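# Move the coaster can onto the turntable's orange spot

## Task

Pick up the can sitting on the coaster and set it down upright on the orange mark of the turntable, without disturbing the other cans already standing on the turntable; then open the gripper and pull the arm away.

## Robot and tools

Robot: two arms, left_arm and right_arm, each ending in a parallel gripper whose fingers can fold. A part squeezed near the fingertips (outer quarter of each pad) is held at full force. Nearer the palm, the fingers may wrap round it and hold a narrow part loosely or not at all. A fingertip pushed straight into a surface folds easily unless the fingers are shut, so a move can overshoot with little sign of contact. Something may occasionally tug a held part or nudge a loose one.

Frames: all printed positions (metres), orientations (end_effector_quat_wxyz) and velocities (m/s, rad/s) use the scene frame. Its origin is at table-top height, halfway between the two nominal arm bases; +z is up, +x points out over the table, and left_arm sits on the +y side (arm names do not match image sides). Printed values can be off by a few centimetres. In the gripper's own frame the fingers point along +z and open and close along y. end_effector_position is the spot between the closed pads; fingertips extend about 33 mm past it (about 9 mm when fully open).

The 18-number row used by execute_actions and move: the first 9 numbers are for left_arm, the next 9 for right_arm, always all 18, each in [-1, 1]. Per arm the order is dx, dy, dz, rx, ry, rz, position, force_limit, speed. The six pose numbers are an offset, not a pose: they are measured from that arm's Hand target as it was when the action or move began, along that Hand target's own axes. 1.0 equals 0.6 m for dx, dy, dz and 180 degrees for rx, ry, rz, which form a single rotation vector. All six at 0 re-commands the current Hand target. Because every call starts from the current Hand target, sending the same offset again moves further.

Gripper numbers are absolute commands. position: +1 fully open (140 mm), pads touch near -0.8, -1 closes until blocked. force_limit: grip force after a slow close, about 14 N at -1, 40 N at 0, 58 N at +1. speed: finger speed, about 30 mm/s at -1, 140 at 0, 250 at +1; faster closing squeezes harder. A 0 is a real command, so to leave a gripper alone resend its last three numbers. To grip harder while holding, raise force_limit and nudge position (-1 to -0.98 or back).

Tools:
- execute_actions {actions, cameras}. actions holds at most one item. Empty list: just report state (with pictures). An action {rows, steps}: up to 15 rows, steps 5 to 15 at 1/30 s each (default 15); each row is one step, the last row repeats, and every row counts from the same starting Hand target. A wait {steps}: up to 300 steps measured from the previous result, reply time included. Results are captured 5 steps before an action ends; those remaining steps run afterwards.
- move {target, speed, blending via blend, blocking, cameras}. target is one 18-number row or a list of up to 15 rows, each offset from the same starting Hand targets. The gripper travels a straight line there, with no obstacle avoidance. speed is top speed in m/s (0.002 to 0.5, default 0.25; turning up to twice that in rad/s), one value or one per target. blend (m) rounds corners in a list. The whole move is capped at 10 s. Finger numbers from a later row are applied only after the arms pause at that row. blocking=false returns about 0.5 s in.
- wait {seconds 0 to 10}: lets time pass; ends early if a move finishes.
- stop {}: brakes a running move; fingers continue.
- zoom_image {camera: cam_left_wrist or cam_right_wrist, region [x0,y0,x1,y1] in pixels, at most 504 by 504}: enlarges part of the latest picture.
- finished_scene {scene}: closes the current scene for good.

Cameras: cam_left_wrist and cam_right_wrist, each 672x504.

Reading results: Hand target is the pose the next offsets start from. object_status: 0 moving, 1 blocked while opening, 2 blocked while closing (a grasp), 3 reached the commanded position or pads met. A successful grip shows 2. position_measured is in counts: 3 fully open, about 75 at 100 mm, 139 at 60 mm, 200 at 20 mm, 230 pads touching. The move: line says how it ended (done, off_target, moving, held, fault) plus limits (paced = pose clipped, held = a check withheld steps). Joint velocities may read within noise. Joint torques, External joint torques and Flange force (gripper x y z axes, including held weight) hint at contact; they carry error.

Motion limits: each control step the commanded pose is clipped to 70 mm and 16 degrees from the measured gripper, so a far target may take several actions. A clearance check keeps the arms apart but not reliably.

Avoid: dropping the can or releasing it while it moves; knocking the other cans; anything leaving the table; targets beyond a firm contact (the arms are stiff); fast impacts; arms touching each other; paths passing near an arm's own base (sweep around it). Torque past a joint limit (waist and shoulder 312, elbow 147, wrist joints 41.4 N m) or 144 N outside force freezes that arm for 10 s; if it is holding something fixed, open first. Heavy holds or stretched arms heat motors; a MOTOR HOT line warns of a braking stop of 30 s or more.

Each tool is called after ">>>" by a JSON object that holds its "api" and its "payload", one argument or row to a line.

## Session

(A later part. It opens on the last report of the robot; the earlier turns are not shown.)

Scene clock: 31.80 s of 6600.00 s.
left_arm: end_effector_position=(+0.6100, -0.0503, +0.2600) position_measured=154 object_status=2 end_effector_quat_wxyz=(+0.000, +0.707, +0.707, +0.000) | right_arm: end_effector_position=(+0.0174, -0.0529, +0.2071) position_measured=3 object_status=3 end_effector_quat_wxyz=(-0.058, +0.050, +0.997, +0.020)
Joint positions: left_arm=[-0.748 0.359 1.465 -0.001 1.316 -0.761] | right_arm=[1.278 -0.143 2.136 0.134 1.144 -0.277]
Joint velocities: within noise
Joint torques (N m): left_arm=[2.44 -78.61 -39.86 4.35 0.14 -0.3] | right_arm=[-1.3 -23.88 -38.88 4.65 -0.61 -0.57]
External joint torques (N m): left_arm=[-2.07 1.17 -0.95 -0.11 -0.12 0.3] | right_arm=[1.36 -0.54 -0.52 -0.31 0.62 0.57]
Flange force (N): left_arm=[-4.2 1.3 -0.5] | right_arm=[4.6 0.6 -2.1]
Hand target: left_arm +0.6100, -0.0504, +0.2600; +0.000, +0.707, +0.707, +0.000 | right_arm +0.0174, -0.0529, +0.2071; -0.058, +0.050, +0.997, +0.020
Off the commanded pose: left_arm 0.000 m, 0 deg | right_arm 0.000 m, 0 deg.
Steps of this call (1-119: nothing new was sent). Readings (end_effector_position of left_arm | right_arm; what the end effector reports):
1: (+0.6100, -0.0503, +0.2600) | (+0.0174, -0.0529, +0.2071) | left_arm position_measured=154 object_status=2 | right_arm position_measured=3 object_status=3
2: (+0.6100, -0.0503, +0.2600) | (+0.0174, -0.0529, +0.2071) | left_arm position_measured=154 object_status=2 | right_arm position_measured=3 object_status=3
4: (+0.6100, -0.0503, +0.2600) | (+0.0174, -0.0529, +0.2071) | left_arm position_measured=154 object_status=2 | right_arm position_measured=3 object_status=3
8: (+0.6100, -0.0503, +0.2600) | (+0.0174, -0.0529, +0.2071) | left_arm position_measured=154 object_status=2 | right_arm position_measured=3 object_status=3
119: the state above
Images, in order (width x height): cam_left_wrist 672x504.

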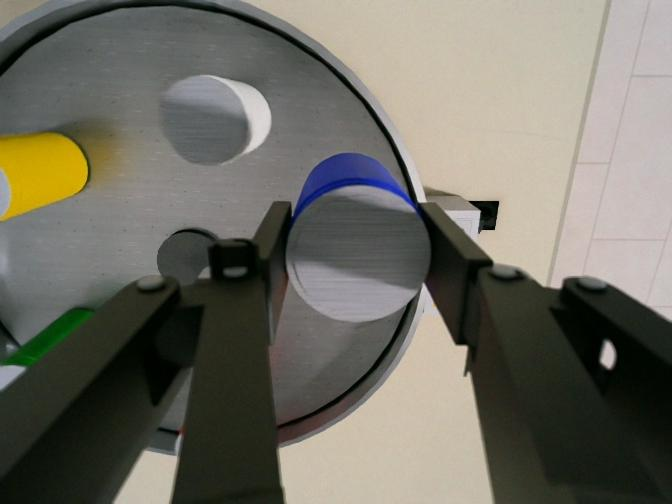

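>>> {"api": "execute_actions", "payload": {
  "actions": [],
  "cameras": ["cam_left_wrist"]
}}

Scene clock: 33.13 s of 6600.00 s.
left_arm: end_effector_position=(+0.6100, -0.0503, +0.2600) position_measured=154 object_status=2 end_effector_quat_wxyz=(+0.000, +0.707, +0.707, +0.000) | right_arm: end_effector_position=(+0.0174, -0.0529, +0.2071) position_measured=3 object_status=3 end_effector_quat_wxyz=(-0.058, +0.050, +0.997, +0.020)
Joint positions: left_arm=[-0.748 0.359 1.465 -0.001 1.316 -0.761] | right_arm=[1.278 -0.143 2.136 0.134 1.144 -0.277]
Joint velocities: within noise
Joint torques (N m): left_arm=[2.46 -78.53 -39.72 4.37 0.13 -0.33] | right_arm=[-1.12 -23.69 -38.72 4.58 -0.59 -0.64]
External joint torques (N m): left_arm=[-2.61 1.33 -0.93 -0.17 -0.1 0.33] | right_arm=[1.21 -0.67 -0.66 -0.25 0.6 0.64]
Flange force (N): left_arm=[-4.9 1.0 -0.5] | right_arm=[4.5 0.6 -2.3]
Hand target: left_arm +0.6100, -0.0504, +0.2600; +0.000, +0.707, +0.707, +0.000 | right_arm +0.0174, -0.0529, +0.2071; -0.058, +0.050, +0.997, +0.020
Off the commanded pose: left_arm 0.000 m, 0 deg | right_arm 0.000 m, 0 deg.
Steps of this call (1-40: nothing new was sent). Readings (end_effector_position of left_arm | right_arm; what the end effector reports):
1: (+0.6100, -0.0503, +0.2600) | (+0.0174, -0.0529, +0.2071) | left_arm position_measured=154 object_status=2 | right_arm position_measured=3 object_status=3
2: (+0.6100, -0.0503, +0.2600) | (+0.0174, -0.0529, +0.2071) | left_arm position_measured=154 object_status=2 | right_arm position_measured=3 object_status=3
4: (+0.6100, -0.0503, +0.2600) | (+0.0174, -0.0529, +0.2071) | left_arm position_measured=154 object_status=2 | right_arm position_measured=3 object_status=3
8: (+0.6100, -0.0503, +0.2600) | (+0.0174, -0.0529, +0.2071) | left_arm position_measured=154 object_status=2 | right_arm position_measured=3 object_status=3
40: the state above
Images, in order (width x height): cam_left_wrist 672x504.

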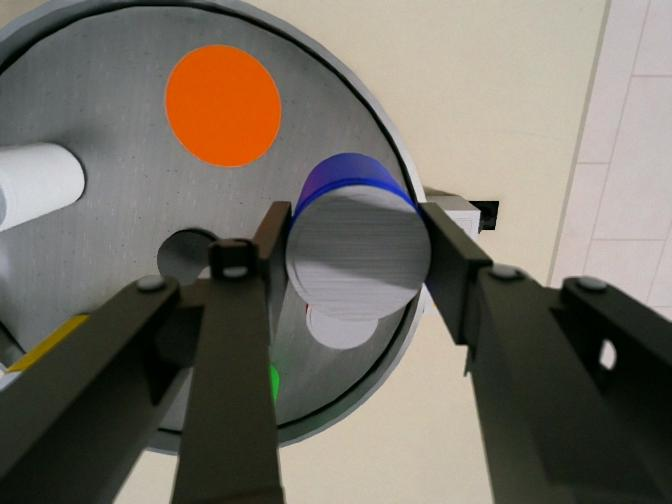

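>>> {"api": "zoom_image", "payload": {
  "camera": "cam_left_wrist",
  "region": [150, 30, 300, 180]
}}

>>> {"api": "execute_actions", "payload": {
  "actions": [],
  "cameras": ["cam_left_wrist"]
}}

Scaled by 3.360 from the camera's 672x504 image, which has a finer 960x720 frame.

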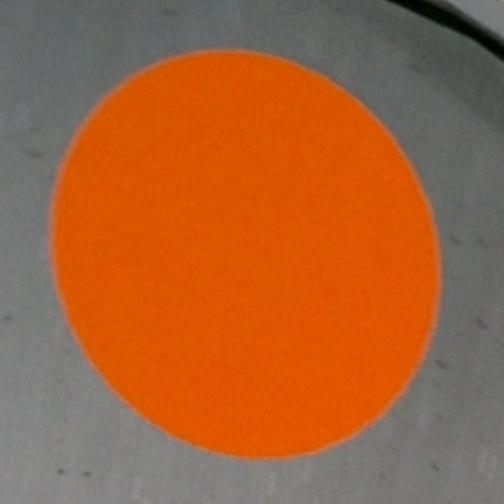

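Scene clock: 33.47 s of 6600.00 s.
left_arm: end_effector_position=(+0.6100, -0.0503, +0.2600) position_measured=154 object_status=2 end_effector_quat_wxyz=(+0.000, +0.707, +0.707, +0.000) | right_arm: end_effector_position=(+0.0174, -0.0529, +0.2071) position_measured=3 object_status=3 end_effector_quat_wxyz=(-0.058, +0.050, +0.997, +0.020)
Joint positions: left_arm=[-0.748 0.359 1.465 -0.001 1.316 -0.761] | right_arm=[1.278 -0.143 2.136 0.134 1.144 -0.277]
Joint velocities: within noise
Joint torques (N m): left_arm=[2.52 -78.19 -39.88 4.38 0.18 -0.31] | right_arm=[-1.25 -23.73 -38.86 4.61 -0.6 -0.58]
External joint torques (N m): left_arm=[-2.3 0.94 -0.75 -0.17 -0.15 0.31] | right_arm=[1.29 -0.59 -0.56 -0.27 0.61 0.58]
Flange force (N): left_arm=[-3.9 0.5 -0.3] | right_arm=[4.5 0.6 -2.1]
Hand target: left_arm +0.6100, -0.0504, +0.2600; +0.000, +0.707, +0.707, +0.000 | right_arm +0.0174, -0.0529, +0.2071; -0.058, +0.050, +0.997, +0.020
Off the commanded pose: left_arm 0.000 m, 0 deg | right_arm 0.000 m, 0 deg.
Steps of this call (1-10: nothing new was sent). Readings (end_effector_position of left_arm | right_arm; what the end effector reports):
1: (+0.6100, -0.0503, +0.2600) | (+0.0174, -0.0529, +0.2071) | left_arm position_measured=154 object_status=2 | right_arm position_measured=3 object_status=3
2: (+0.6100, -0.0503, +0.2600) | (+0.0174, -0.0529, +0.2071) | left_arm position_measured=154 object_status=2 | right_arm position_measured=3 object_status=3
4: (+0.6100, -0.0503, +0.2600) | (+0.0174, -0.0529, +0.2071) | left_arm position_measured=154 object_status=2 | right_arm position_measured=3 object_status=3
8: (+0.6100, -0.0503, +0.2600) | (+0.0174, -0.0529, +0.2071) | left_arm position_measured=154 object_status=2 | right_arm position_measured=3 object_status=3
10: the state above
Images, in order (width x height): cam_left_wrist 672x504.

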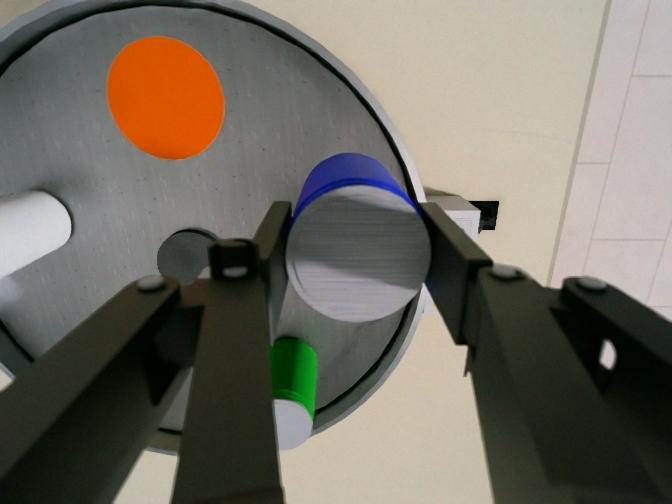

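>>> {"api": "execute_actions", "payload": {
  "actions": [
    {"steps": 178}
  ],
  "cameras": ["cam_left_wrist"]
}}

>>> {"api": "zoom_image", "payload": {
  "camera": "cam_left_wrist",
  "region": [120, 20, 330, 190]
}}

>>> {"api": "execute_actions", "payload": {
  "actions": [
    {"steps": 14}
  ],
  "cameras": ["cam_left_wrist"]
}}

>>> {"api": "zoom_image", "payload": {
  "camera": "cam_left_wrist",
  "region": [70, 20, 280, 190]
}}

Scene clock: 39.40 s of 6600.00 s.
left_arm: end_effector_position=(+0.6100, -0.0504, +0.2600) position_measured=154 object_status=2 end_effector_quat_wxyz=(+0.000, +0.707, +0.707, +0.000) | right_arm: end_effector_position=(+0.0174, -0.0529, +0.2071) position_measured=3 object_status=3 end_effector_quat_wxyz=(-0.058, +0.050, +0.997, +0.020)
Joint positions: left_arm=[-0.748 0.359 1.465 -0.001 1.316 -0.761] | right_arm=[1.278 -0.143 2.136 0.134 1.144 -0.277]
Joint velocities: within noise
Joint torques (N m): left_arm=[0.43 -79.91 -41.76 3.61 -0.64 -0.3] | right_arm=[-1.6 -23.42 -39.02 4.59 -0.66 -0.62]
External joint torques (N m): left_arm=[-0.35 2.49 0.98 0.61 0.66 0.3] | right_arm=[1.54 -0.96 -0.43 -0.25 0.67 0.63]
Flange force (N): left_arm=[-1.5 1.6 1.1] | right_arm=[5.3 -0.1 -2.3]
Hand target: left_arm +0.6100, -0.0504, +0.2600; +0.000, +0.707, +0.707, +0.000 | right_arm +0.0174, -0.0529, +0.2071; -0.058, +0.050, +0.997, +0.020
Off the commanded pose: left_arm 0.000 m, 0 deg | right_arm 0.000 m, 0 deg.
Steps of this call (1-178: nothing new was sent). Readings (end_effector_position of left_arm | right_arm; what the end effector reports):
1: (+0.6100, -0.0503, +0.2600) | (+0.0174, -0.0529, +0.2071) | left_arm position_measured=154 object_status=2 | right_arm position_measured=3 object_status=3
2: (+0.6100, -0.0503, +0.2600) | (+0.0174, -0.0529, +0.2071) | left_arm position_measured=154 object_status=2 | right_arm position_measured=3 object_status=3
4: (+0.6100, -0.0503, +0.2600) | (+0.0174, -0.0529, +0.2071) | left_arm position_measured=154 object_status=2 | right_arm position_measured=3 object_status=3
8: (+0.6100, -0.0503, +0.2600) | (+0.0174, -0.0529, +0.2071) | left_arm position_measured=154 object_status=2 | right_arm position_measured=3 object_status=3
178: the state above
Images, in order (width x height): cam_left_wrist 672x504.

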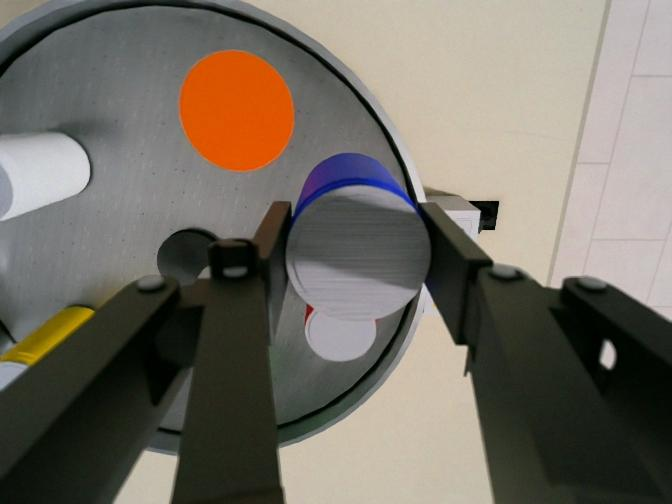

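Scaled by 2.400 from the camera's 672x504 image, which has a finer 960x720 frame.

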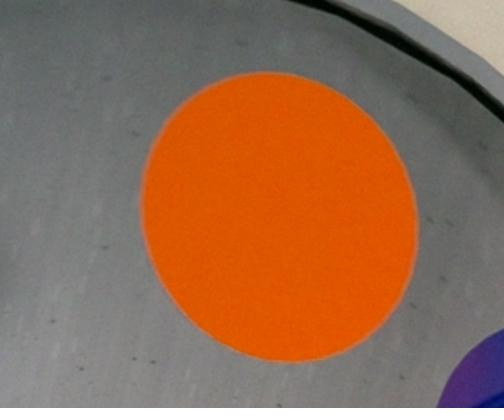

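Scene clock: 39.87 s of 6600.00 s.
left_arm: end_effector_position=(+0.6099, -0.0504, +0.2599) position_measured=154 object_status=2 end_effector_quat_wxyz=(+0.000, +0.707, +0.707, +0.000) | right_arm: end_effector_position=(+0.0174, -0.0529, +0.2071) position_measured=3 object_status=3 end_effector_quat_wxyz=(-0.058, +0.050, +0.997, +0.020)
Joint positions: left_arm=[-0.748 0.359 1.465 -0.001 1.316 -0.761] | right_arm=[1.278 -0.143 2.136 0.134 1.144 -0.277]
Joint velocities: within noise
Joint torques (N m): left_arm=[2.01 -78.75 -39.78 4.32 0.13 -0.33] | right_arm=[-1.51 -23.77 -38.86 4.61 -0.64 -0.62]
External joint torques (N m): left_arm=[-2.01 1.38 -1.02 -0.11 -0.11 0.33] | right_arm=[1.52 -0.73 -0.75 -0.25 0.64 0.62]
Flange force (N): left_arm=[-4.4 1.7 -0.5] | right_arm=[5.2 0.8 -2.5]
Hand target: left_arm +0.6100, -0.0504, +0.2600; +0.000, +0.707, +0.707, +0.000 | right_arm +0.0174, -0.0529, +0.2071; -0.058, +0.050, +0.997, +0.020
Off the commanded pose: left_arm 0.000 m, 0 deg | right_arm 0.000 m, 0 deg.
Steps of this call (1-14: nothing new was sent). Readings (end_effector_position of left_arm | right_arm; what the end effector reports):
1: (+0.6100, -0.0504, +0.2600) | (+0.0174, -0.0529, +0.2071) | left_arm position_measured=154 object_status=2 | right_arm position_measured=3 object_status=3
2: (+0.6100, -0.0504, +0.2600) | (+0.0174, -0.0529, +0.2071) | left_arm position_measured=154 object_status=2 | right_arm position_measured=3 object_status=3
4: (+0.6100, -0.0503, +0.2599) | (+0.0174, -0.0529, +0.2071) | left_arm position_measured=154 object_status=2 | right_arm position_measured=3 object_status=3
8: (+0.6100, -0.0503, +0.2599) | (+0.0174, -0.0529, +0.2071) | left_arm position_measured=154 object_status=2 | right_arm position_measured=3 object_status=3
14: the state above
Images, in order (width x height): cam_left_wrist 672x504.

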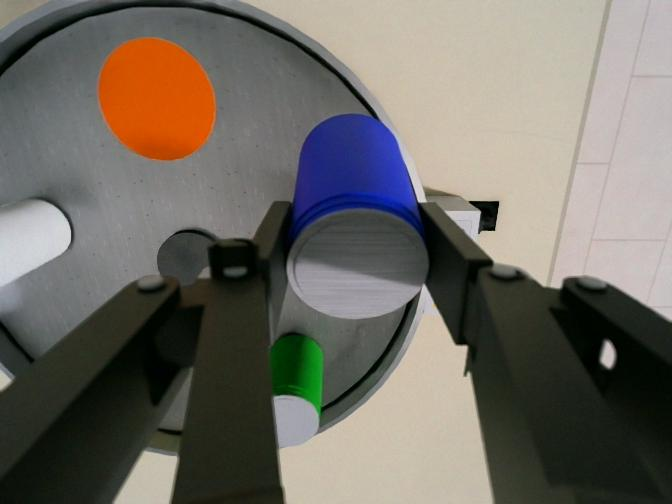

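Scaled by 2.400 from the camera's 672x504 image, which has a finer 960x720 frame.

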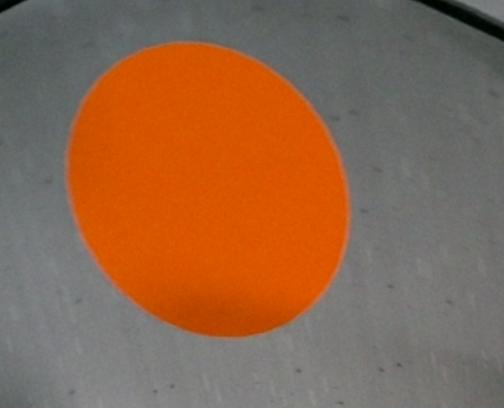

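>>> {"api": "execute_actions", "payload": {
  "actions": [],
  "cameras": ["cam_left_wrist"]
}}

>>> {"api": "zoom_image", "payload": {
  "camera": "cam_left_wrist",
  "region": [250, 90, 460, 340]
}}

Scene clock: 40.03 s of 6600.00 s.
left_arm: end_effector_position=(+0.6099, -0.0504, +0.2599) position_measured=154 object_status=2 end_effector_quat_wxyz=(+0.000, +0.707, +0.707, +0.000) | right_arm: end_effector_position=(+0.0174, -0.0529, +0.2071) position_measured=3 object_status=3 end_effector_quat_wxyz=(-0.058, +0.050, +0.997, +0.020)
Joint positions: left_arm=[-0.748 0.359 1.465 -0.001 1.316 -0.761] | right_arm=[1.278 -0.143 2.136 0.134 1.144 -0.277]
Joint velocities: within noise
Joint torques (N m): left_arm=[2.78 -78.64 -39.79 4.38 0.13 -0.28] | right_arm=[-1.64 -23.96 -38.87 4.57 -0.6 -0.59]
External joint torques (N m): left_arm=[-3.08 1.28 -1.06 -0.16 -0.11 0.28] | right_arm=[1.61 -0.35 -0.57 -0.23 0.61 0.59]
Flange force (N): left_arm=[-5.5 0.7 -0.6] | right_arm=[5.2 1.2 -1.9]
Hand target: left_arm +0.6100, -0.0504, +0.2600; +0.000, +0.707, +0.707, +0.000 | right_arm +0.0174, -0.0529, +0.2071; -0.058, +0.050, +0.997, +0.020
Off the commanded pose: left_arm 0.000 m, 0 deg | right_arm 0.000 m, 0 deg.
Steps of this call (1-5: nothing new was sent). Readings (end_effector_position of left_arm | right_arm; what the end effector reports):
1: (+0.6099, -0.0504, +0.2599) | (+0.0174, -0.0529, +0.2071) | left_arm position_measured=154 object_status=2 | right_arm position_measured=3 object_status=3
2: (+0.6099, -0.0504, +0.2599) | (+0.0174, -0.0529, +0.2071) | left_arm position_measured=154 object_status=2 | right_arm position_measured=3 object_status=3
4: (+0.6099, -0.0504, +0.2599) | (+0.0174, -0.0529, +0.2071) | left_arm position_measured=154 object_status=2 | right_arm position_measured=3 object_status=3
5: the state above
Images, in order (width x height): cam_left_wrist 672x504.

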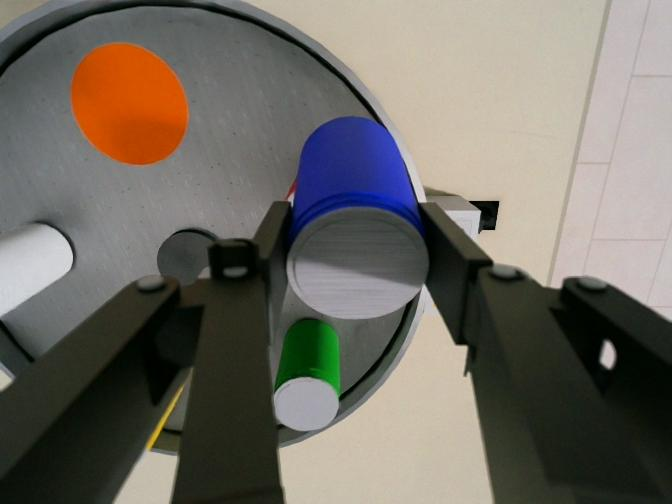

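Scaled by 2.016 from the camera's 672x504 image, which has a finer 960x720 frame.

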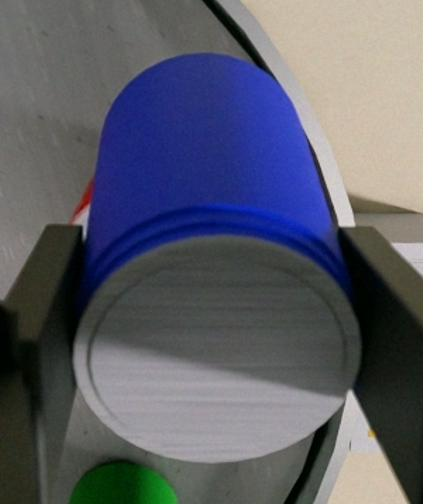

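>>> {"api": "move", "payload": {
  "target": [0.0098, 0, 0, 0, -0.0906, 0, -1, 0, -1, 0, 0, 0, 0, 0, 0, 1, 0, 0],
  "speed": 0.2,
  "cameras": ["cam_left_wrist"]
}}

>>> {"api": "zoom_image", "payload": {
  "camera": "cam_left_wrist",
  "region": [230, 60, 480, 360]
}}

Scene clock: 46.40 s of 6600.00 s.
left_arm: end_effector_position=(+0.6100, -0.0445, +0.2600) position_measured=154 object_status=2 end_effector_quat_wxyz=(+0.101, +0.700, +0.700, -0.101) | right_arm: end_effector_position=(+0.0174, -0.0529, +0.2071) position_measured=3 object_status=3 end_effector_quat_wxyz=(-0.058, +0.050, +0.997, +0.020)
Joint positions: left_arm=[-0.645 0.271 1.611 -0.254 1.096 -0.56] | right_arm=[1.278 -0.143 2.136 0.134 1.144 -0.277]
Joint velocities: within noise
Joint torques (N m): left_arm=[2.87 -69.76 -39.96 3.28 -0.44 0.02] | right_arm=[-1.53 -23.74 -38.72 4.57 -0.64 -0.6]
External joint torques (N m): left_arm=[-2.88 1.72 -0.33 0.16 0.05 -0.02] | right_arm=[1.47 -0.55 -0.79 -0.22 0.64 0.6]
Flange force (N): left_arm=[-4.9 0.2 1.8] | right_arm=[4.9 1.1 -2.4]
Hand target: left_arm +0.6100, -0.0445, +0.2600; +0.101, +0.700, +0.700, -0.101 | right_arm +0.0174, -0.0529, +0.2071; -0.058, +0.050, +0.997, +0.020
Off the commanded pose: left_arm 0.000 m, 0 deg | right_arm 0.000 m, 0 deg.
Kept back: nothing.
move: done
Images, in order (width x height): cam_left_wrist 672x504.

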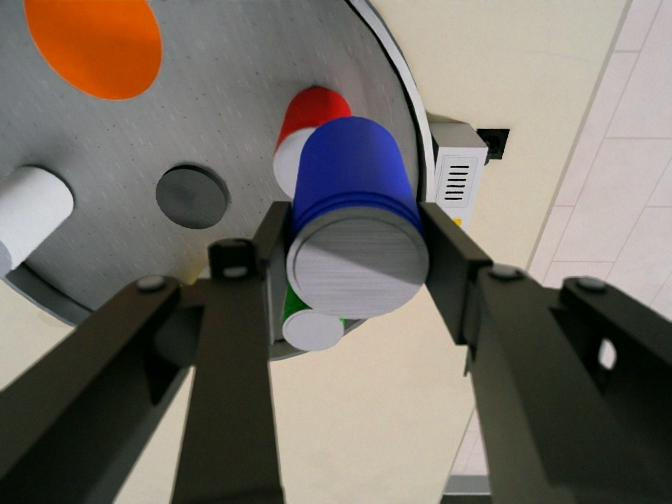

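Scaled by 1.680 from the camera's 672x504 image, which has a finer 960x720 frame.

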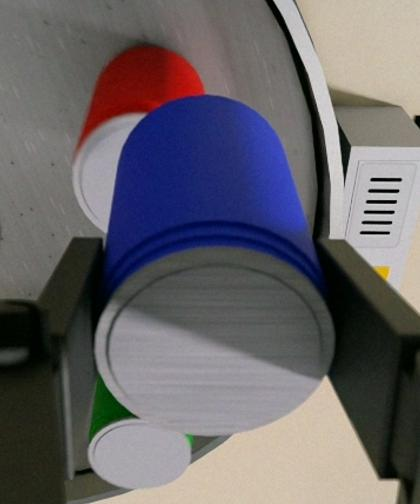

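>>> {"api": "execute_actions", "payload": {
  "actions": [],
  "cameras": ["cam_left_wrist"]
}}

Scene clock: 50.13 s of 6600.00 s.
left_arm: end_effector_position=(+0.6100, -0.0445, +0.2600) position_measured=154 object_status=2 end_effector_quat_wxyz=(+0.101, +0.700, +0.700, -0.101) | right_arm: end_effector_position=(+0.0174, -0.0529, +0.2071) position_measured=3 object_status=3 end_effector_quat_wxyz=(-0.058, +0.050, +0.997, +0.020)
Joint positions: left_arm=[-0.645 0.271 1.611 -0.254 1.096 -0.56] | right_arm=[1.278 -0.143 2.136 0.134 1.144 -0.277]
Joint velocities: within noise
Joint torques (N m): left_arm=[2.43 -69.87 -39.24 3.45 -0.33 -0.32] | right_arm=[-1.7 -23.58 -38.8 4.56 -0.6 -0.6]
External joint torques (N m): left_arm=[-2.61 1.92 -0.93 -0.04 -0.06 0.32] | right_arm=[1.8 -0.83 -0.69 -0.21 0.6 0.6]
Flange force (N): left_arm=[-5.1 1.9 1.6] | right_arm=[5.8 0.7 -2.3]
Hand target: left_arm +0.6100, -0.0445, +0.2600; +0.101, +0.700, +0.700, -0.101 | right_arm +0.0174, -0.0529, +0.2071; -0.058, +0.050, +0.997, +0.020
Off the commanded pose: left_arm 0.000 m, 0 deg | right_arm 0.000 m, 0 deg.
Steps of this call (1-112: nothing new was sent). Readings (end_effector_position of left_arm | right_arm; what the end effector reports):
1: (+0.6100, -0.0445, +0.2600) | (+0.0174, -0.0529, +0.2071) | left_arm position_measured=154 object_status=2 | right_arm position_measured=3 object_status=3
2: (+0.6100, -0.0445, +0.2600) | (+0.0174, -0.0529, +0.2071) | left_arm position_measured=154 object_status=2 | right_arm position_measured=3 object_status=3
4: (+0.6100, -0.0445, +0.2599) | (+0.0174, -0.0529, +0.2071) | left_arm position_measured=154 object_status=2 | right_arm position_measured=3 object_status=3
8: (+0.6100, -0.0445, +0.2600) | (+0.0174, -0.0529, +0.2071) | left_arm position_measured=154 object_status=2 | right_arm position_measured=3 object_status=3
112: the state above
Images, in order (width x height): cam_left_wrist 672x504.

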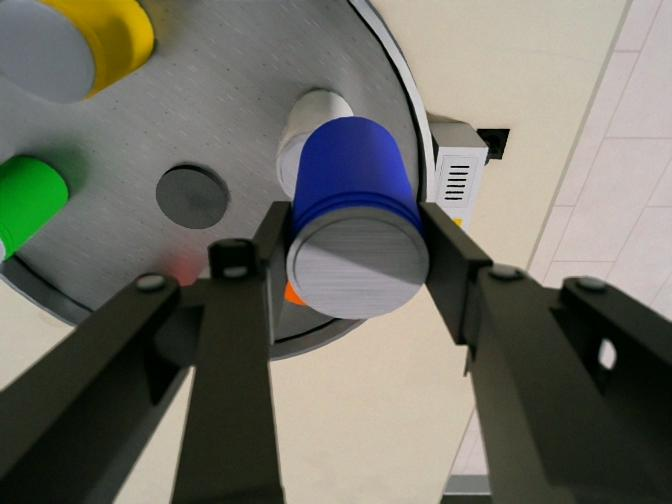

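>>> {"api": "execute_actions", "payload": {
  "actions": [
    {"steps": 212}
  ],
  "cameras": []
}}

>>> {"api": "execute_actions", "payload": {
  "actions": [
    {"rows": [[0,0,0.0001,0,0,0,-1,0,-1,0,0,0,0,0,0,1,0,0],[0.0001,-0.0001,0.0005,0,0,0,-1,0,-1,0,0,0,0,0,0,1,0,0],[0.0004,-0.0004,0.0014,0,0,0,-1,0,-1,0,0,0,0,0,0,1,0,0],[0.001,-0.0008,0.0033,0,0,0,-1,0,-1,0,0,0,0,0,0,1,0,0],[0.0018,-0.0015,0.0059,0,0,0,-1,0,-1,0,0,0,0,0,0,1,0,0],[0.003,-0.0026,0.0096,0,0,0,-1,0,-1,0,0,0,0,0,0,1,0,0],[0.0047,-0.0039,0.0145,0,0,0,-1,0,-1,0,0,0,0,0,0,1,0,0],[0.0066,-0.0056,0.0203,0,0,0,-1,0,-1,0,0,0,0,0,0,1,0,0],[0.009,-0.0077,0.0272,0,0,0,-1,0,-1,0,0,0,0,0,0,1,0,0],[0.0118,-0.0101,0.0349,0,0,0,-1,0,-1,0,0,0,0,0,0,1,0,0],[0.0149,-0.0129,0.0435,0,0,0,-1,0,-1,0,0,0,0,0,0,1,0,0],[0.0185,-0.0161,0.0527,0,0,0,-1,0,-1,0,0,0,0,0,0,1,0,0],[0.0223,-0.0196,0.0624,0,0,0,-1,0,-1,0,0,0,0,0,0,1,0,0],[0.0265,-0.0234,0.0726,0,0,0,-1,0,-1,0,0,0,0,0,0,1,0,0],[0.0311,-0.0276,0.0828,0,0,0,-1,0,-1,0,0,0,0,0,0,1,0,0]], "steps": 15}
  ],
  "cameras": []
}}

>>> {"api": "execute_actions", "payload": {
  "actions": [
    {"rows": [[0.0048,-0.0045,0.0103,0,0,0,-1,0,-1,0,0,0,0,0,0,1,0,0],[0.0097,-0.0092,0.0203,0,0,0,-1,0,-1,0,0,0,0,0,0,1,0,0],[0.0148,-0.0142,0.0299,0,0,0,-1,0,-1,0,0,0,0,0,0,1,0,0],[0.02,-0.0194,0.0389,0,0,0,-1,0,-1,0,0,0,0,0,0,1,0,0],[0.0253,-0.0249,0.0473,0,0,0,-1,0,-1,0,0,0,0,0,0,1,0,0],[0.0307,-0.0304,0.0549,0,0,0,-1,0,-1,0,0,0,0,0,0,1,0,0],[0.036,-0.0362,0.0614,0,0,0,-1,0,-1,0,0,0,0,0,0,1,0,0],[0.0412,-0.042,0.0669,0,0,0,-1,0,-1,0,0,0,0,0,0,1,0,0],[0.0463,-0.048,0.0715,0,0,0,-1,0,-1,0,0,0,0,0,0,1,0,0],[0.0514,-0.0541,0.0749,0,0,0,-1,0,-1,0,0,0,0,0,0,1,0,0],[0.0562,-0.0602,0.0772,0,0,0,-1,0,-1,0,0,0,0,0,0,1,0,0],[0.0608,-0.0665,0.0787,0,0,0,-1,0,-1,0,0,0,0,0,0,1,0,0],[0.0652,-0.0728,0.0794,0,0,0,-1,0,-1,0,0,0,0,0,0,1,0,0],[0.0694,-0.0792,0.0795,0,0,0,-1,0,-1,0,0,0,0,0,0,1,0,0],[0.0734,-0.0857,0.0794,0,0,0,-1,0,-1,0,0,0,0,0,0,1,0,0]], "steps": 15}
  ],
  "cameras": []
}}

>>> {"api": "execute_actions", "payload": {
  "actions": [
    {"rows": [[0.0038,-0.0066,-0.0003,0,0,0,-1,0,-1,0,0,0,0,0,0,1,0,0],[0.0073,-0.0134,-0.0004,0,0,0,-1,0,-1,0,0,0,0,0,0,1,0,0],[0.0107,-0.0202,-0.0005,0,0,0,-1,0,-1,0,0,0,0,0,0,1,0,0],[0.0138,-0.0272,-0.0006,0,0,0,-1,0,-1,0,0,0,0,0,0,1,0,0],[0.0167,-0.0343,-0.0005,0,0,0,-1,0,-1,0,0,0,0,0,0,1,0,0],[0.0194,-0.0414,-0.0005,0,0,0,-1,0,-1,0,0,0,0,0,0,1,0,0],[0.0218,-0.0486,-0.0003,0,0,0,-1,0,-1,0,0,0,0,0,0,1,0,0],[0.0241,-0.0559,-0.0001,0,0,0,-1,0,-1,0,0,0,0,0,0,1,0,0],[0.026,-0.0633,0.0002,0,0,0,-1,0,-1,0,0,0,0,0,0,1,0,0],[0.0278,-0.0707,0.0005,0,0,0,-1,0,-1,0,0,0,0,0,0,1,0,0],[0.0294,-0.0782,0.001,0,0,0,-1,0,-1,0,0,0,0,0,0,1,0,0],[0.0306,-0.0857,0.0015,0,0,0,-1,0,-1,0,0,0,0,0,0,1,0,0],[0.0316,-0.0932,0.002,0,0,0,-1,0,-1,0,0,0,0,0,0,1,0,0],[0.0325,-0.1008,0.0027,0,0,0,-1,0,-1,0,0,0,0,0,0,1,0,0],[0.033,-0.1084,0.0034,0,0,0,-1,0,-1,0,0,0,0,0,0,1,0,0]], "steps": 15}
  ],
  "cameras": ["cam_left_wrist"]
}}

>>> {"api": "execute_actions", "payload": {
  "actions": [
    {"rows": [[0.0003,-0.0076,0.0007,0,0,0,-1,0,-1,0,0,0,0,0,0,1,0,0],[0.0004,-0.0152,0.0017,0,0,0,-1,0,-1,0,0,0,0,0,0,1,0,0],[0.0002,-0.0227,0.0025,0,0,0,-1,0,-1,0,0,0,0,0,0,1,0,0],[-0.0001,-0.0303,0.0035,0,0,0,-1,0,-1,0,0,0,0,0,0,1,0,0],[-0.0007,-0.0378,0.0046,0,0,0,-1,0,-1,0,0,0,0,0,0,1,0,0],[-0.0019,-0.0453,0.0049,0,0,0,0.4,0,0,0,0,0,0,0,0,1,0,0],[-0.0032,-0.0528,0.0053,0,0,0,0.4,0,0,0,0,0,0,0,0,1,0,0],[-0.0048,-0.0602,0.0058,0,0,0,0.4,0,0,0,0,0,0,0,0,1,0,0],[-0.0066,-0.0675,0.0063,0,0,0,0.4,0,0,0,0,0,0,0,0,1,0,0],[-0.0087,-0.0748,0.0069,0,0,0,0.4,0,0,0,0,0,0,0,0,1,0,0],[-0.0109,-0.082,0.0076,0,0,0,0.4,0,0,0,0,0,0,0,0,1,0,0],[-0.0134,-0.0892,0.0083,0,0,0,0.4,0,0,0,0,0,0,0,0,1,0,0],[-0.0162,-0.0962,0.0091,0,0,0,0.4,0,0,0,0,0,0,0,0,1,0,0],[-0.0191,-0.1031,0.01,0,0,0,0.4,0,0,0,0,0,0,0,0,1,0,0],[-0.0222,-0.11,0.0109,0,0,0,0.4,0,0,0,0,0,0,0,0,1,0,0]], "steps": 15}
  ],
  "cameras": ["cam_left_wrist"]
}}

>>> {"api": "execute_actions", "payload": {
  "actions": [
    {"rows": [[-0.0034,-0.0067,0.001,0,0,0,0.4,0,0,0,0,0,0,0,0,1,0,0],[-0.007,-0.0133,0.0021,0,0,0,0.4,0,0,0,0,0,0,0,0,1,0,0],[-0.0107,-0.0198,0.0031,0,0,0,0.4,0,0,0,0,0,0,0,0,1,0,0],[-0.0148,-0.0261,0.0043,0,0,0,0.4,0,0,0,0,0,0,0,0,1,0,0],[-0.019,-0.0323,0.0056,0,0,0,0.4,0,0,0,0,0,0,0,0,1,0,0],[-0.0233,-0.0384,0.0068,0,0,0,0.4,0,0,0,0,0,0,0,0,1,0,0],[-0.0279,-0.0443,0.0082,0,0,0,0.4,0,0,0,0,0,0,0,0,1,0,0],[-0.0328,-0.05,0.0093,0,0,0,0.4,0,0,0,0,0,0,0,0,1,0,0],[-0.0379,-0.0556,0.01,0,0,0,0.4,0,0,0,0,0,0,0,0,1,0,0],[-0.0435,-0.061,0.0101,0,0,0,0.4,0,0,0,0,0,0,0,0,1,0,0],[-0.0494,-0.0662,0.0096,0,0,0,0.4,0,0,0,0,0,0,0,0,1,0,0],[-0.0556,-0.0712,0.0083,0,0,0,0.4,0,0,0,0,0,0,0,0,1,0,0],[-0.0624,-0.0761,0.0061,0,0,0,0.4,0,0,0,0,0,0,0,0,1,0,0],[-0.0696,-0.0807,0.003,0,0,0,0.4,0,0,0,0,0,0,0,0,1,0,0],[-0.0771,-0.0852,-0.001,0,0,0,0.4,0,0,0,0,0,0,0,0,1,0,0]], "steps": 15}
  ],
  "cameras": ["cam_left_wrist"]
}}

>>> {"api": "execute_actions", "payload": {
  "actions": [
    {"rows": [[-0.0079,-0.0043,-0.0049,0,0,0,0.4,0,0,0,0,0,0,0,0,1,0,0],[-0.0159,-0.0086,-0.0106,0,0,0,0.4,0,0,0,0,0,0,0,0,1,0,0],[-0.024,-0.0127,-0.0172,0,0,0,0.4,0,0,0,0,0,0,0,0,1,0,0],[-0.032,-0.0166,-0.0246,0,0,0,0.4,0,0,0,0,0,0,0,0,1,0,0],[-0.0398,-0.0203,-0.0327,0,0,0,0.4,0,0,0,0,0,0,0,0,1,0,0],[-0.0474,-0.0237,-0.0414,0,0,0,0.4,0,0,0,0,0,0,0,0,1,0,0],[-0.0546,-0.0267,-0.0507,0,0,0,0.4,0,0,0,0,0,0,0,0,1,0,0],[-0.0615,-0.0294,-0.0604,0,0,0,0.4,0,0,0,0,0,0,0,0,1,0,0],[-0.068,-0.0318,-0.0703,0,0,0,0.4,0,0,0,0,0,0,0,0,1,0,0],[-0.0738,-0.0338,-0.0804,0,0,0,0.4,0,0,0,0,0,0,0,0,1,0,0],[-0.0793,-0.0354,-0.0905,0,0,0,0.4,0,0,0,0,0,0,0,0,1,0,0],[-0.0841,-0.0367,-0.1005,0,0,0,0.4,0,0,0,0,0,0,0,0,1,0,0],[-0.0884,-0.0377,-0.1102,0,0,0,0.4,0,0,0,0,0,0,0,0,1,0,0],[-0.0922,-0.0384,-0.1195,0,0,0,0.4,0,0,0,0,0,0,0,0,1,0,0],[-0.0954,-0.0388,-0.1283,0,0,0,0.4,0,0,0,0,0,0,0,0,1,0,0]], "steps": 15}
  ],
  "cameras": ["cam_left_wrist"]
}}

>>> {"api": "execute_actions", "payload": {
  "actions": [
    {"rows": [[-0.0027,-0.0002,-0.0082,0,0,0,0.4,0,0,0,0,0,0,0,0,1,0,0],[-0.0051,-0.0003,-0.0156,0,0,0,0.4,0,0,0,0,0,0,0,0,1,0,0],[-0.007,-0.0003,-0.0221,0,0,0,0.4,0,0,0,0,0,0,0,0,1,0,0],[-0.0087,-0.0003,-0.0278,0,0,0,0.4,0,0,0,0,0,0,0,0,1,0,0],[-0.0101,-0.0003,-0.0326,0,0,0,0.4,0,0,0,0,0,0,0,0,1,0,0],[-0.0112,-0.0003,-0.0364,0,0,0,0.4,0,0,0,0,0,0,0,0,1,0,0],[-0.012,-0.0003,-0.0393,0,0,0,0.4,0,0,0,0,0,0,0,0,1,0,0],[-0.0126,-0.0003,-0.0414,0,0,0,0.4,0,0,0,0,0,0,0,0,1,0,0],[-0.013,-0.0003,-0.0428,0,0,0,0.4,0,0,0,0,0,0,0,0,1,0,0],[-0.0133,-0.0003,-0.0435,0,0,0,0.4,0,0,0,0,0,0,0,0,1,0,0],[-0.0133,-0.0003,-0.0438,0,0,0,0.4,0,0,0,0,0,0,0,0,1,0,0],[-0.0133,-0.0003,-0.0438,0,0,0,0.4,0,0,0,0,0,0,0,0,1,0,0]], "steps": 12}
  ],
  "cameras": ["cam_left_wrist"]
}}

Scene clock: 57.20 s of 6600.00 s.
left_arm: end_effector_position=(+0.6100, -0.0445, +0.2600) position_measured=154 object_status=2 end_effector_quat_wxyz=(+0.101, +0.700, +0.700, -0.101) | right_arm: end_effector_position=(+0.0174, -0.0529, +0.2071) position_measured=3 object_status=3 end_effector_quat_wxyz=(-0.058, +0.050, +0.997, +0.020)
Joint positions: left_arm=[-0.645 0.271 1.611 -0.254 1.096 -0.56] | right_arm=[1.278 -0.143 2.136 0.134 1.144 -0.277]
Joint velocities: within noise
Joint torques (N m): left_arm=[2.37 -69.38 -39.42 3.43 -0.39 -0.3] | right_arm=[-1.4 -23.6 -38.75 4.58 -0.6 -0.62]
External joint torques (N m): left_arm=[-2.54 1.38 -0.83 -0.01 -0.01 0.31] | right_arm=[1.27 -0.6 -0.75 -0.24 0.6 0.62]
Flange force (N): left_arm=[-4.5 1.1 1.1] | right_arm=[4.5 0.9 -2.4]
Hand target: left_arm +0.6100, -0.0445, +0.2600; +0.101, +0.700, +0.700, -0.101 | right_arm +0.0174, -0.0529, +0.2071; -0.058, +0.050, +0.997, +0.020
Off the commanded pose: left_arm 0.000 m, 0 deg | right_arm 0.000 m, 0 deg.
Steps of this call (1-212: nothing new was sent). Readings (end_effector_position of left_arm | right_arm; what the end effector reports):
1: (+0.6100, -0.0445, +0.2600) | (+0.0174, -0.0529, +0.2071) | left_arm position_measured=154 object_status=2 | right_arm position_measured=3 object_status=3
2: (+0.6100, -0.0445, +0.2600) | (+0.0174, -0.0529, +0.2071) | left_arm position_measured=154 object_status=2 | right_arm position_measured=3 object_status=3
4: (+0.6100, -0.0445, +0.2600) | (+0.0174, -0.0529, +0.2071) | left_arm position_measured=154 object_status=2 | right_arm position_measured=3 object_status=3
8: (+0.6100, -0.0445, +0.2600) | (+0.0174, -0.0529, +0.2071) | left_arm position_measured=154 object_status=2 | right_arm position_measured=3 object_status=3
212: the state above
No camera images: "cameras" was empty.

Scene clock: 57.53 s of 6600.00 s.
left_arm: end_effector_position=(+0.6068, -0.0439, +0.2478) position_measured=154 object_status=2 end_effector_quat_wxyz=(+0.101, +0.700, +0.700, -0.101) end_effector_velocity=(-0.031, +0.006, -0.109) end_effector_angular_velocity=(+0.002, +0.003, +0.001) | right_arm: end_effector_position=(+0.0174, -0.0529, +0.2071) position_measured=3 object_status=3 end_effector_quat_wxyz=(-0.058, +0.050, +0.997, +0.020)
Joint positions: left_arm=[-0.647 0.272 1.632 -0.256 1.074 -0.556] | right_arm=[1.278 -0.143 2.136 0.134 1.144 -0.277]
Joint velocities: left_arm=[-0.02 0.016 0.185 -0.024 -0.196 0.035] | right_arm=[within noise]
Joint torques (N m): left_arm=[1.56 -67.15 -36.62 3.3 0 -0.26] | right_arm=[-1.27 -23.66 -38.79 4.6 -0.59 -0.59]
External joint torques (N m): left_arm=[-1.71 1.09 -1.37 -0.07 -0.34 0.26] | right_arm=[1.23 -0.55 -0.65 -0.26 0.6 0.6]
Flange force (N): left_arm=[-4.1 2.1 0.8] | right_arm=[4.4 0.8 -2.2]
Hand target: left_arm +0.5934, -0.0406, +0.2070; +0.101, +0.700, +0.700, -0.101 | right_arm +0.0174, -0.0529, +0.2071; -0.058, +0.050, +0.997, +0.020
Steps of this call (1-10: this action's first 10). Readings (end_effector_position of left_arm | right_arm; what the end effector reports):
1: (+0.6100, -0.0445, +0.2600) | (+0.0174, -0.0529, +0.2071) | left_arm position_measured=154 object_status=2 | right_arm position_measured=3 object_status=3
2: (+0.6100, -0.0445, +0.2600) | (+0.0174, -0.0529, +0.2071) | left_arm position_measured=154 object_status=2 | right_arm position_measured=3 object_status=3
4: (+0.6099, -0.0444, +0.2597) | (+0.0174, -0.0529, +0.2071) | left_arm position_measured=154 object_status=2 | right_arm position_measured=3 object_status=3
8: (+0.6087, -0.0440, +0.2543) | (+0.0174, -0.0529, +0.2071) | left_arm position_measured=154 object_status=2 | right_arm position_measured=3 object_status=3
10: the state above
No camera images: "cameras" was empty.

Scene clock: 58.03 s of 6600.00 s.
left_arm: end_effector_position=(+0.5699, -0.0289, +0.1642) position_measured=154 object_status=2 end_effector_quat_wxyz=(+0.100, +0.700, +0.700, -0.101) end_effector_velocity=(-0.107, +0.061, -0.127) end_effector_angular_velocity=(-0.002, -0.002, -0.002) | right_arm: end_effector_position=(+0.0174, -0.0529, +0.2071) position_measured=3 object_status=3 end_effector_quat_wxyz=(-0.058, +0.050, +0.997, +0.020)
Joint positions: left_arm=[-0.663 0.27 1.798 -0.281 0.913 -0.522] | right_arm=[1.278 -0.143 2.136 0.134 1.144 -0.277]
Joint velocities: left_arm=[-0.03 -0.078 0.363 -0.057 -0.283 0.071] | right_arm=[within noise]
Joint torques (N m): left_arm=[2.99 -69.87 -38.11 3.26 0.04 -0.19] | right_arm=[-1.25 -23.52 -38.79 4.63 -0.67 -0.61]
External joint torques (N m): left_arm=[-2.51 0.56 -0.54 0.04 -0.41 0.19] | right_arm=[1.24 -0.7 -0.68 -0.29 0.67 0.61]
Flange force (N): left_arm=[-3.5 -1.0 1.8] | right_arm=[4.5 0.5 -2.5]
Hand target: left_arm +0.5420, -0.0117, +0.1489; +0.101, +0.700, +0.700, -0.101 | right_arm +0.0174, -0.0529, +0.2071; -0.058, +0.050, +0.997, +0.020
Off your previous action's commanded pose at its last step (step 5 of this call): left_arm 0.016 m, 0 deg | right_arm 0.000 m, 0 deg.
Steps of this call (1-5: your previous action's last 5; 6-15: this action's first 10). Readings (end_effector_position of left_arm | right_arm; what the end effector reports):
6: (+0.5968, -0.0415, +0.2169) | (+0.0174, -0.0529, +0.2071) | left_arm position_measured=154 object_status=2 | right_arm position_measured=3 object_status=3
7: (+0.5946, -0.0407, +0.2112) | (+0.0174, -0.0529, +0.2071) | left_arm position_measured=154 object_status=2 | right_arm position_measured=3 object_status=3
9: (+0.5892, -0.0386, +0.1977) | (+0.0174, -0.0529, +0.2071) | left_arm position_measured=154 object_status=2 | right_arm position_measured=3 object_status=3
13: (+0.5771, -0.0329, +0.1741) | (+0.0174, -0.0529, +0.2071) | left_arm position_measured=154 object_status=2 | right_arm position_measured=3 object_status=3
15: the state above
No camera images: "cameras" was empty.

Scene clock: 58.53 s of 6600.00 s.
left_arm: end_effector_position=(+0.5104, +0.0016, +0.1449) position_measured=154 object_status=2 end_effector_quat_wxyz=(+0.100, +0.700, +0.700, -0.101) end_effector_velocity=(-0.133, +0.039, -0.016) end_effector_angular_velocity=(+0.000, +0.003, +0.002) | right_arm: end_effector_position=(+0.0174, -0.0529, +0.2071) position_measured=3 object_status=3 end_effector_quat_wxyz=(-0.058, +0.050, +0.997, +0.020)
Joint positions: left_arm=[-0.686 0.19 1.942 -0.293 0.845 -0.522] | right_arm=[1.278 -0.143 2.136 0.134 1.144 -0.277]
Joint velocities: left_arm=[-0.094 -0.175 0.251 -0.004 -0.094 -0.074] | right_arm=[within noise]
Joint torques (N m): left_arm=[3.27 -57.63 -34.49 3.13 -0.77 -0.55] | right_arm=[-1.72 -23.74 -38.71 4.58 -0.63 -0.63]
External joint torques (N m): left_arm=[-4.19 2.62 -1.29 -0.12 0.39 0.55] | right_arm=[1.76 -0.58 -0.66 -0.25 0.64 0.63]
Flange force (N): left_arm=[-7.6 1.2 3.2] | right_arm=[5.7 1.0 -2.2]
Hand target: left_arm +0.4770, +0.0067, +0.1414; +0.101, +0.700, +0.700, -0.101 | right_arm +0.0174, -0.0529, +0.2071; -0.058, +0.050, +0.997, +0.020
Off your previous action's commanded pose at its last step (step 5 of this call): left_arm 0.011 m, 0 deg | right_arm 0.000 m, 0 deg.
Steps of this call (1-5: your previous action's last 5; 6-15: this action's first 10). Readings (end_effector_position of left_arm | right_arm; what the end effector reports):
6: (+0.5477, -0.0151, +0.1500) | (+0.0174, -0.0529, +0.2071) | left_arm position_measured=154 object_status=2 | right_arm position_measured=3 object_status=3
7: (+0.5442, -0.0130, +0.1493) | (+0.0174, -0.0529, +0.2071) | left_arm position_measured=154 object_status=2 | right_arm position_measured=3 object_status=3
9: (+0.5359, -0.0084, +0.1481) | (+0.0174, -0.0529, +0.2071) | left_arm position_measured=154 object_status=2 | right_arm position_measured=3 object_status=3
13: (+0.5196, -0.0014, +0.1460) | (+0.0174, -0.0529, +0.2071) | left_arm position_measured=154 object_status=2 | right_arm position_measured=3 object_status=3
15: the state above
Images, in order (width x height): cam_left_wrist 672x504.

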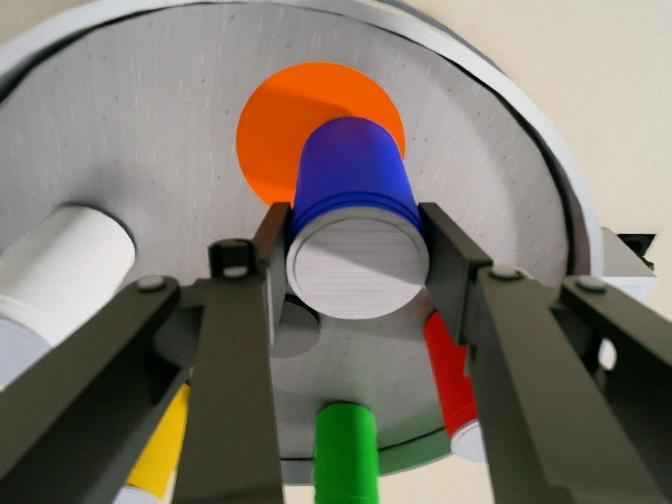

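Scene clock: 59.03 s of 6600.00 s.
left_arm: end_effector_position=(+0.4430, +0.0038, +0.1385) position_measured=142 object_status=0 end_effector_quat_wxyz=(+0.100, +0.700, +0.700, -0.101) end_effector_velocity=(-0.127, -0.031, +0.004) end_effector_angular_velocity=(-0.008, -0.005, +0.002) | right_arm: end_effector_position=(+0.0174, -0.0529, +0.2071) position_measured=3 object_status=3 end_effector_quat_wxyz=(-0.058, +0.050, +0.997, +0.020)
Joint positions: left_arm=[-0.763 0.116 2.044 -0.285 0.8 -0.595] | right_arm=[1.278 -0.143 2.136 0.134 1.144 -0.277]
Joint velocities: left_arm=[-0.207 -0.122 0.135 0.038 -0.069 -0.222] | right_arm=[within noise]
Joint torques (N m): left_arm=[3.46 -48.47 -32.87 3 -0.32 -0.56] | right_arm=[-1.28 -24.24 -38.75 4.59 -0.59 -0.67]
External joint torques (N m): left_arm=[-4.15 3.14 -2.35 0.03 -0.12 0.56] | right_arm=[1.29 -0.14 -0.68 -0.26 0.59 0.67]
Flange force (N): left_arm=[-9.6 2.0 4.4] | right_arm=[4.6 1.6 -1.9]
Hand target: left_arm +0.4110, -0.0078, +0.1389; +0.101, +0.700, +0.700, -0.101 | right_arm +0.0174, -0.0529, +0.2071; -0.058, +0.050, +0.997, +0.020
Off your previous action's commanded pose at its last step (step 5 of this call): left_arm 0.011 m, 0 deg | right_arm 0.000 m, 0 deg.
Steps of this call (1-5: your previous action's last 5; 6-15: this action's first 10). Readings (end_effector_position of left_arm | right_arm; what the end effector reports):
6: (+0.4833, +0.0063, +0.1420) | (+0.0174, -0.0529, +0.2071) | left_arm position_measured=154 object_status=2 | right_arm position_measured=3 object_status=3
7: (+0.4792, +0.0065, +0.1415) | (+0.0174, -0.0529, +0.2071) | left_arm position_measured=154 object_status=2 | right_arm position_measured=3 object_status=3
9: (+0.4699, +0.0066, +0.1406) | (+0.0174, -0.0529, +0.2071) | left_arm position_measured=154 object_status=2 | right_arm position_measured=3 object_status=3
13: (+0.4526, +0.0052, +0.1391) | (+0.0174, -0.0529, +0.2071) | left_arm position_measured=153 object_status=0 | right_arm position_measured=3 object_status=3
15: the state above
Images, in order (width x height): cam_left_wrist 672x504.

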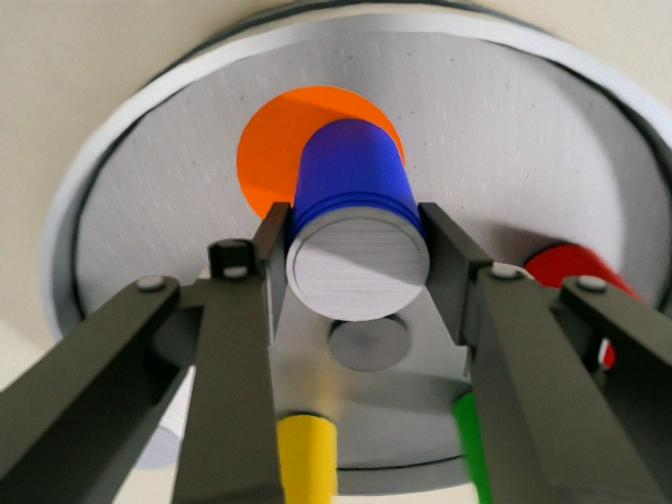

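Scene clock: 59.53 s of 6600.00 s.
left_arm: end_effector_position=(+0.3831, -0.0263, +0.1391) position_measured=78 object_status=0 end_effector_quat_wxyz=(+0.101, +0.700, +0.700, -0.101) end_effector_velocity=(-0.105, -0.089, +0.007) end_effector_angular_velocity=(-0.001, +0.000, +0.000) | right_arm: end_effector_position=(+0.0174, -0.0529, +0.2071) position_measured=3 object_status=3 end_effector_quat_wxyz=(-0.058, +0.050, +0.997, +0.020)
Joint positions: left_arm=[-0.886 0.082 2.082 -0.257 0.768 -0.732] | right_arm=[1.278 -0.143 2.136 0.134 1.144 -0.277]
Joint velocities: left_arm=[-0.267 -0.014 0.002 0.075 -0.045 -0.312] | right_arm=[within noise]
Joint torques (N m): left_arm=[5.28 -43.53 -33.89 3.09 -0.44 -0.09] | right_arm=[-1.61 -23.54 -38.67 4.58 -0.65 -0.58]
External joint torques (N m): left_arm=[-5.69 0.11 -1.83 0.06 -0.09 0.09] | right_arm=[1.54 -0.55 -0.84 -0.24 0.65 0.58]
Flange force (N): left_arm=[-9.3 -6.4 1.2] | right_arm=[5.0 1.2 -2.5]
Hand target: left_arm +0.3598, -0.0520, +0.1525; +0.101, +0.700, +0.700, -0.101 | right_arm +0.0174, -0.0529, +0.2071; -0.058, +0.050, +0.997, +0.020
Off your previous action's commanded pose at its last step (step 5 of this call): left_arm 0.011 m, 0 deg | right_arm 0.000 m, 0 deg.
Steps of this call (1-5: your previous action's last 5; 6-15: this action's first 10). Readings (end_effector_position of left_arm | right_arm; what the end effector reports):
6: (+0.4175, -0.0048, +0.1388) | (+0.0174, -0.0529, +0.2071) | left_arm position_measured=96 object_status=0 | right_arm position_measured=3 object_status=3
7: (+0.4138, -0.0064, +0.1388) | (+0.0174, -0.0529, +0.2071) | left_arm position_measured=89 object_status=0 | right_arm position_measured=3 object_status=3
9: (+0.4054, -0.0108, +0.1388) | (+0.0174, -0.0529, +0.2071) | left_arm position_measured=79 object_status=0 | right_arm position_measured=3 object_status=3
13: (+0.3906, -0.0203, +0.1389) | (+0.0174, -0.0529, +0.2071) | left_arm position_measured=78 object_status=0 | right_arm position_measured=3 object_status=3
15: the state above
Images, in order (width x height): cam_left_wrist 672x504.

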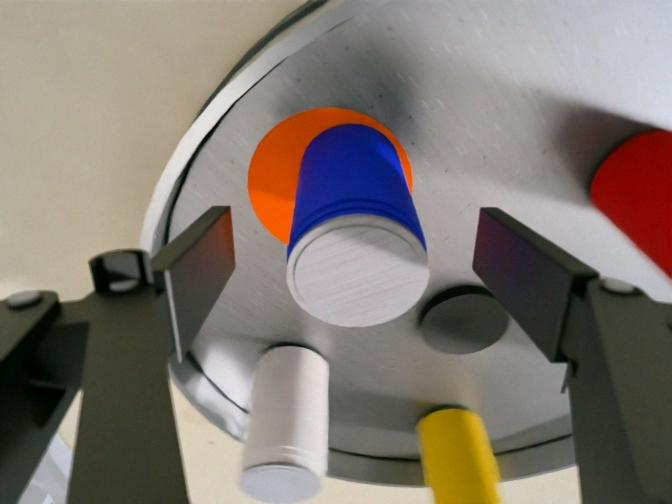

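Scene clock: 60.03 s of 6600.00 s.
left_arm: end_effector_position=(+0.3431, -0.0757, +0.1946) position_measured=78 object_status=3 end_effector_quat_wxyz=(+0.101, +0.700, +0.700, -0.101) end_effector_velocity=(-0.049, -0.068, +0.197) end_effector_angular_velocity=(+0.002, +0.000, +0.003) | right_arm: end_effector_position=(+0.0174, -0.0529, +0.2071) position_measured=3 object_status=3 end_effector_quat_wxyz=(-0.058, +0.050, +0.997, +0.020)
Joint positions: left_arm=[-1.004 0.051 2 -0.199 0.855 -0.903] | right_arm=[1.278 -0.143 2.136 0.134 1.144 -0.277]
Joint velocities: left_arm=[-0.149 -0.118 -0.272 0.113 0.357 -0.279] | right_arm=[within noise]
Joint torques (N m): left_arm=[3.55 -44.9 -35.09 3.76 -0.46 -0.11] | right_arm=[-1.66 -23.66 -38.85 4.59 -0.59 -0.57]
External joint torques (N m): left_arm=[-1.9 0.83 -2.4 -0.29 -0.11 0.12] | right_arm=[1.57 -0.6 -0.76 -0.24 0.58 0.57]
Flange force (N): left_arm=[-6.3 0.3 0.1] | right_arm=[5.1 1.0 -2.3]
Hand target: left_arm +0.3365, -0.0852, +0.2425; +0.101, +0.700, +0.700, -0.101 | right_arm +0.0174, -0.0529, +0.2071; -0.058, +0.050, +0.997, +0.020
Off your previous action's commanded pose at its last step (step 5 of this call): left_arm 0.014 m, 0 deg | right_arm 0.000 m, 0 deg.
Steps of this call (1-5: your previous action's last 5; 6-15: this action's first 10). Readings (end_effector_position of left_arm | right_arm; what the end effector reports):
6: (+0.3643, -0.0462, +0.1475) | (+0.0174, -0.0529, +0.2071) | left_arm position_measured=78 object_status=3 | right_arm position_measured=3 object_status=3
7: (+0.3618, -0.0494, +0.1505) | (+0.0174, -0.0529, +0.2071) | left_arm position_measured=78 object_status=3 | right_arm position_measured=3 object_status=3
9: (+0.3562, -0.0570, +0.1590) | (+0.0174, -0.0529, +0.2071) | left_arm position_measured=78 object_status=3 | right_arm position_measured=3 object_status=3
13: (+0.3469, -0.0702, +0.1809) | (+0.0174, -0.0529, +0.2071) | left_arm position_measured=78 object_status=3 | right_arm position_measured=3 object_status=3
15: the state above
Images, in order (width x height): cam_left_wrist 672x504.

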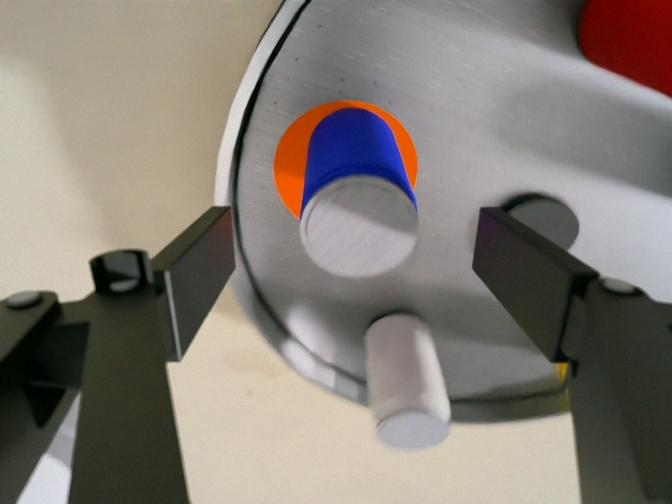

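Scene clock: 60.43 s of 6600.00 s.
left_arm: end_effector_position=(+0.3364, -0.0855, +0.2618) position_measured=78 object_status=3 end_effector_quat_wxyz=(+0.101, +0.700, +0.700, -0.101) end_effector_velocity=(+0.001, -0.001, +0.093) end_effector_angular_velocity=(+0.001, -0.001, +0.002) | right_arm: end_effector_position=(+0.0174, -0.0529, +0.2071) position_measured=3 object_status=3 end_effector_quat_wxyz=(-0.058, +0.050, +0.997, +0.020)
Joint positions: left_arm=[-1.025 0.01 1.91 -0.173 0.98 -0.958] | right_arm=[1.278 -0.143 2.136 0.134 1.144 -0.277]
Joint velocities: left_arm=[0 -0.052 -0.124 0.022 0.173 -0.039] | right_arm=[within noise]
Joint torques (N m): left_arm=[0.75 -42.55 -35.78 3.68 -0.17 -0.55] | right_arm=[-1.07 -23.64 -38.74 4.54 -0.6 -0.54]
External joint torques (N m): left_arm=[-0.83 4.97 -1.68 -0.25 -0.39 0.55] | right_arm=[1.01 -0.66 -0.78 -0.19 0.6 0.54]
Flange force (N): left_arm=[-8.2 5.7 4.2] | right_arm=[3.8 0.6 -2.5]
Hand target: left_arm +0.3363, -0.0855, +0.2699; +0.101, +0.700, +0.700, -0.101 | right_arm +0.0174, -0.0529, +0.2071; -0.058, +0.050, +0.997, +0.020
Off your previous action's commanded pose at its last step (step 5 of this call): left_arm 0.014 m, 0 deg | right_arm 0.000 m, 0 deg.
Steps of this call (1-5: your previous action's last 5; 6-12: this action's first 7). Readings (end_effector_position of left_arm | right_arm; what the end effector reports):
6: (+0.3371, -0.0842, +0.2340) | (+0.0174, -0.0529, +0.2071) | left_arm position_measured=78 object_status=3 | right_arm position_measured=3 object_status=3
7: (+0.3368, -0.0847, +0.2393) | (+0.0174, -0.0529, +0.2071) | left_arm position_measured=78 object_status=3 | right_arm position_measured=3 object_status=3
9: (+0.3364, -0.0853, +0.2502) | (+0.0174, -0.0529, +0.2071) | left_arm position_measured=78 object_status=3 | right_arm position_measured=3 object_status=3
12: the state above
Images, in order (width x height): cam_left_wrist 672x504.

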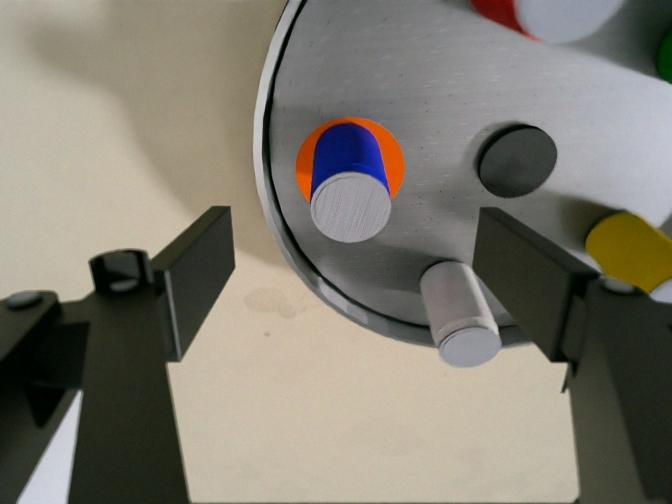

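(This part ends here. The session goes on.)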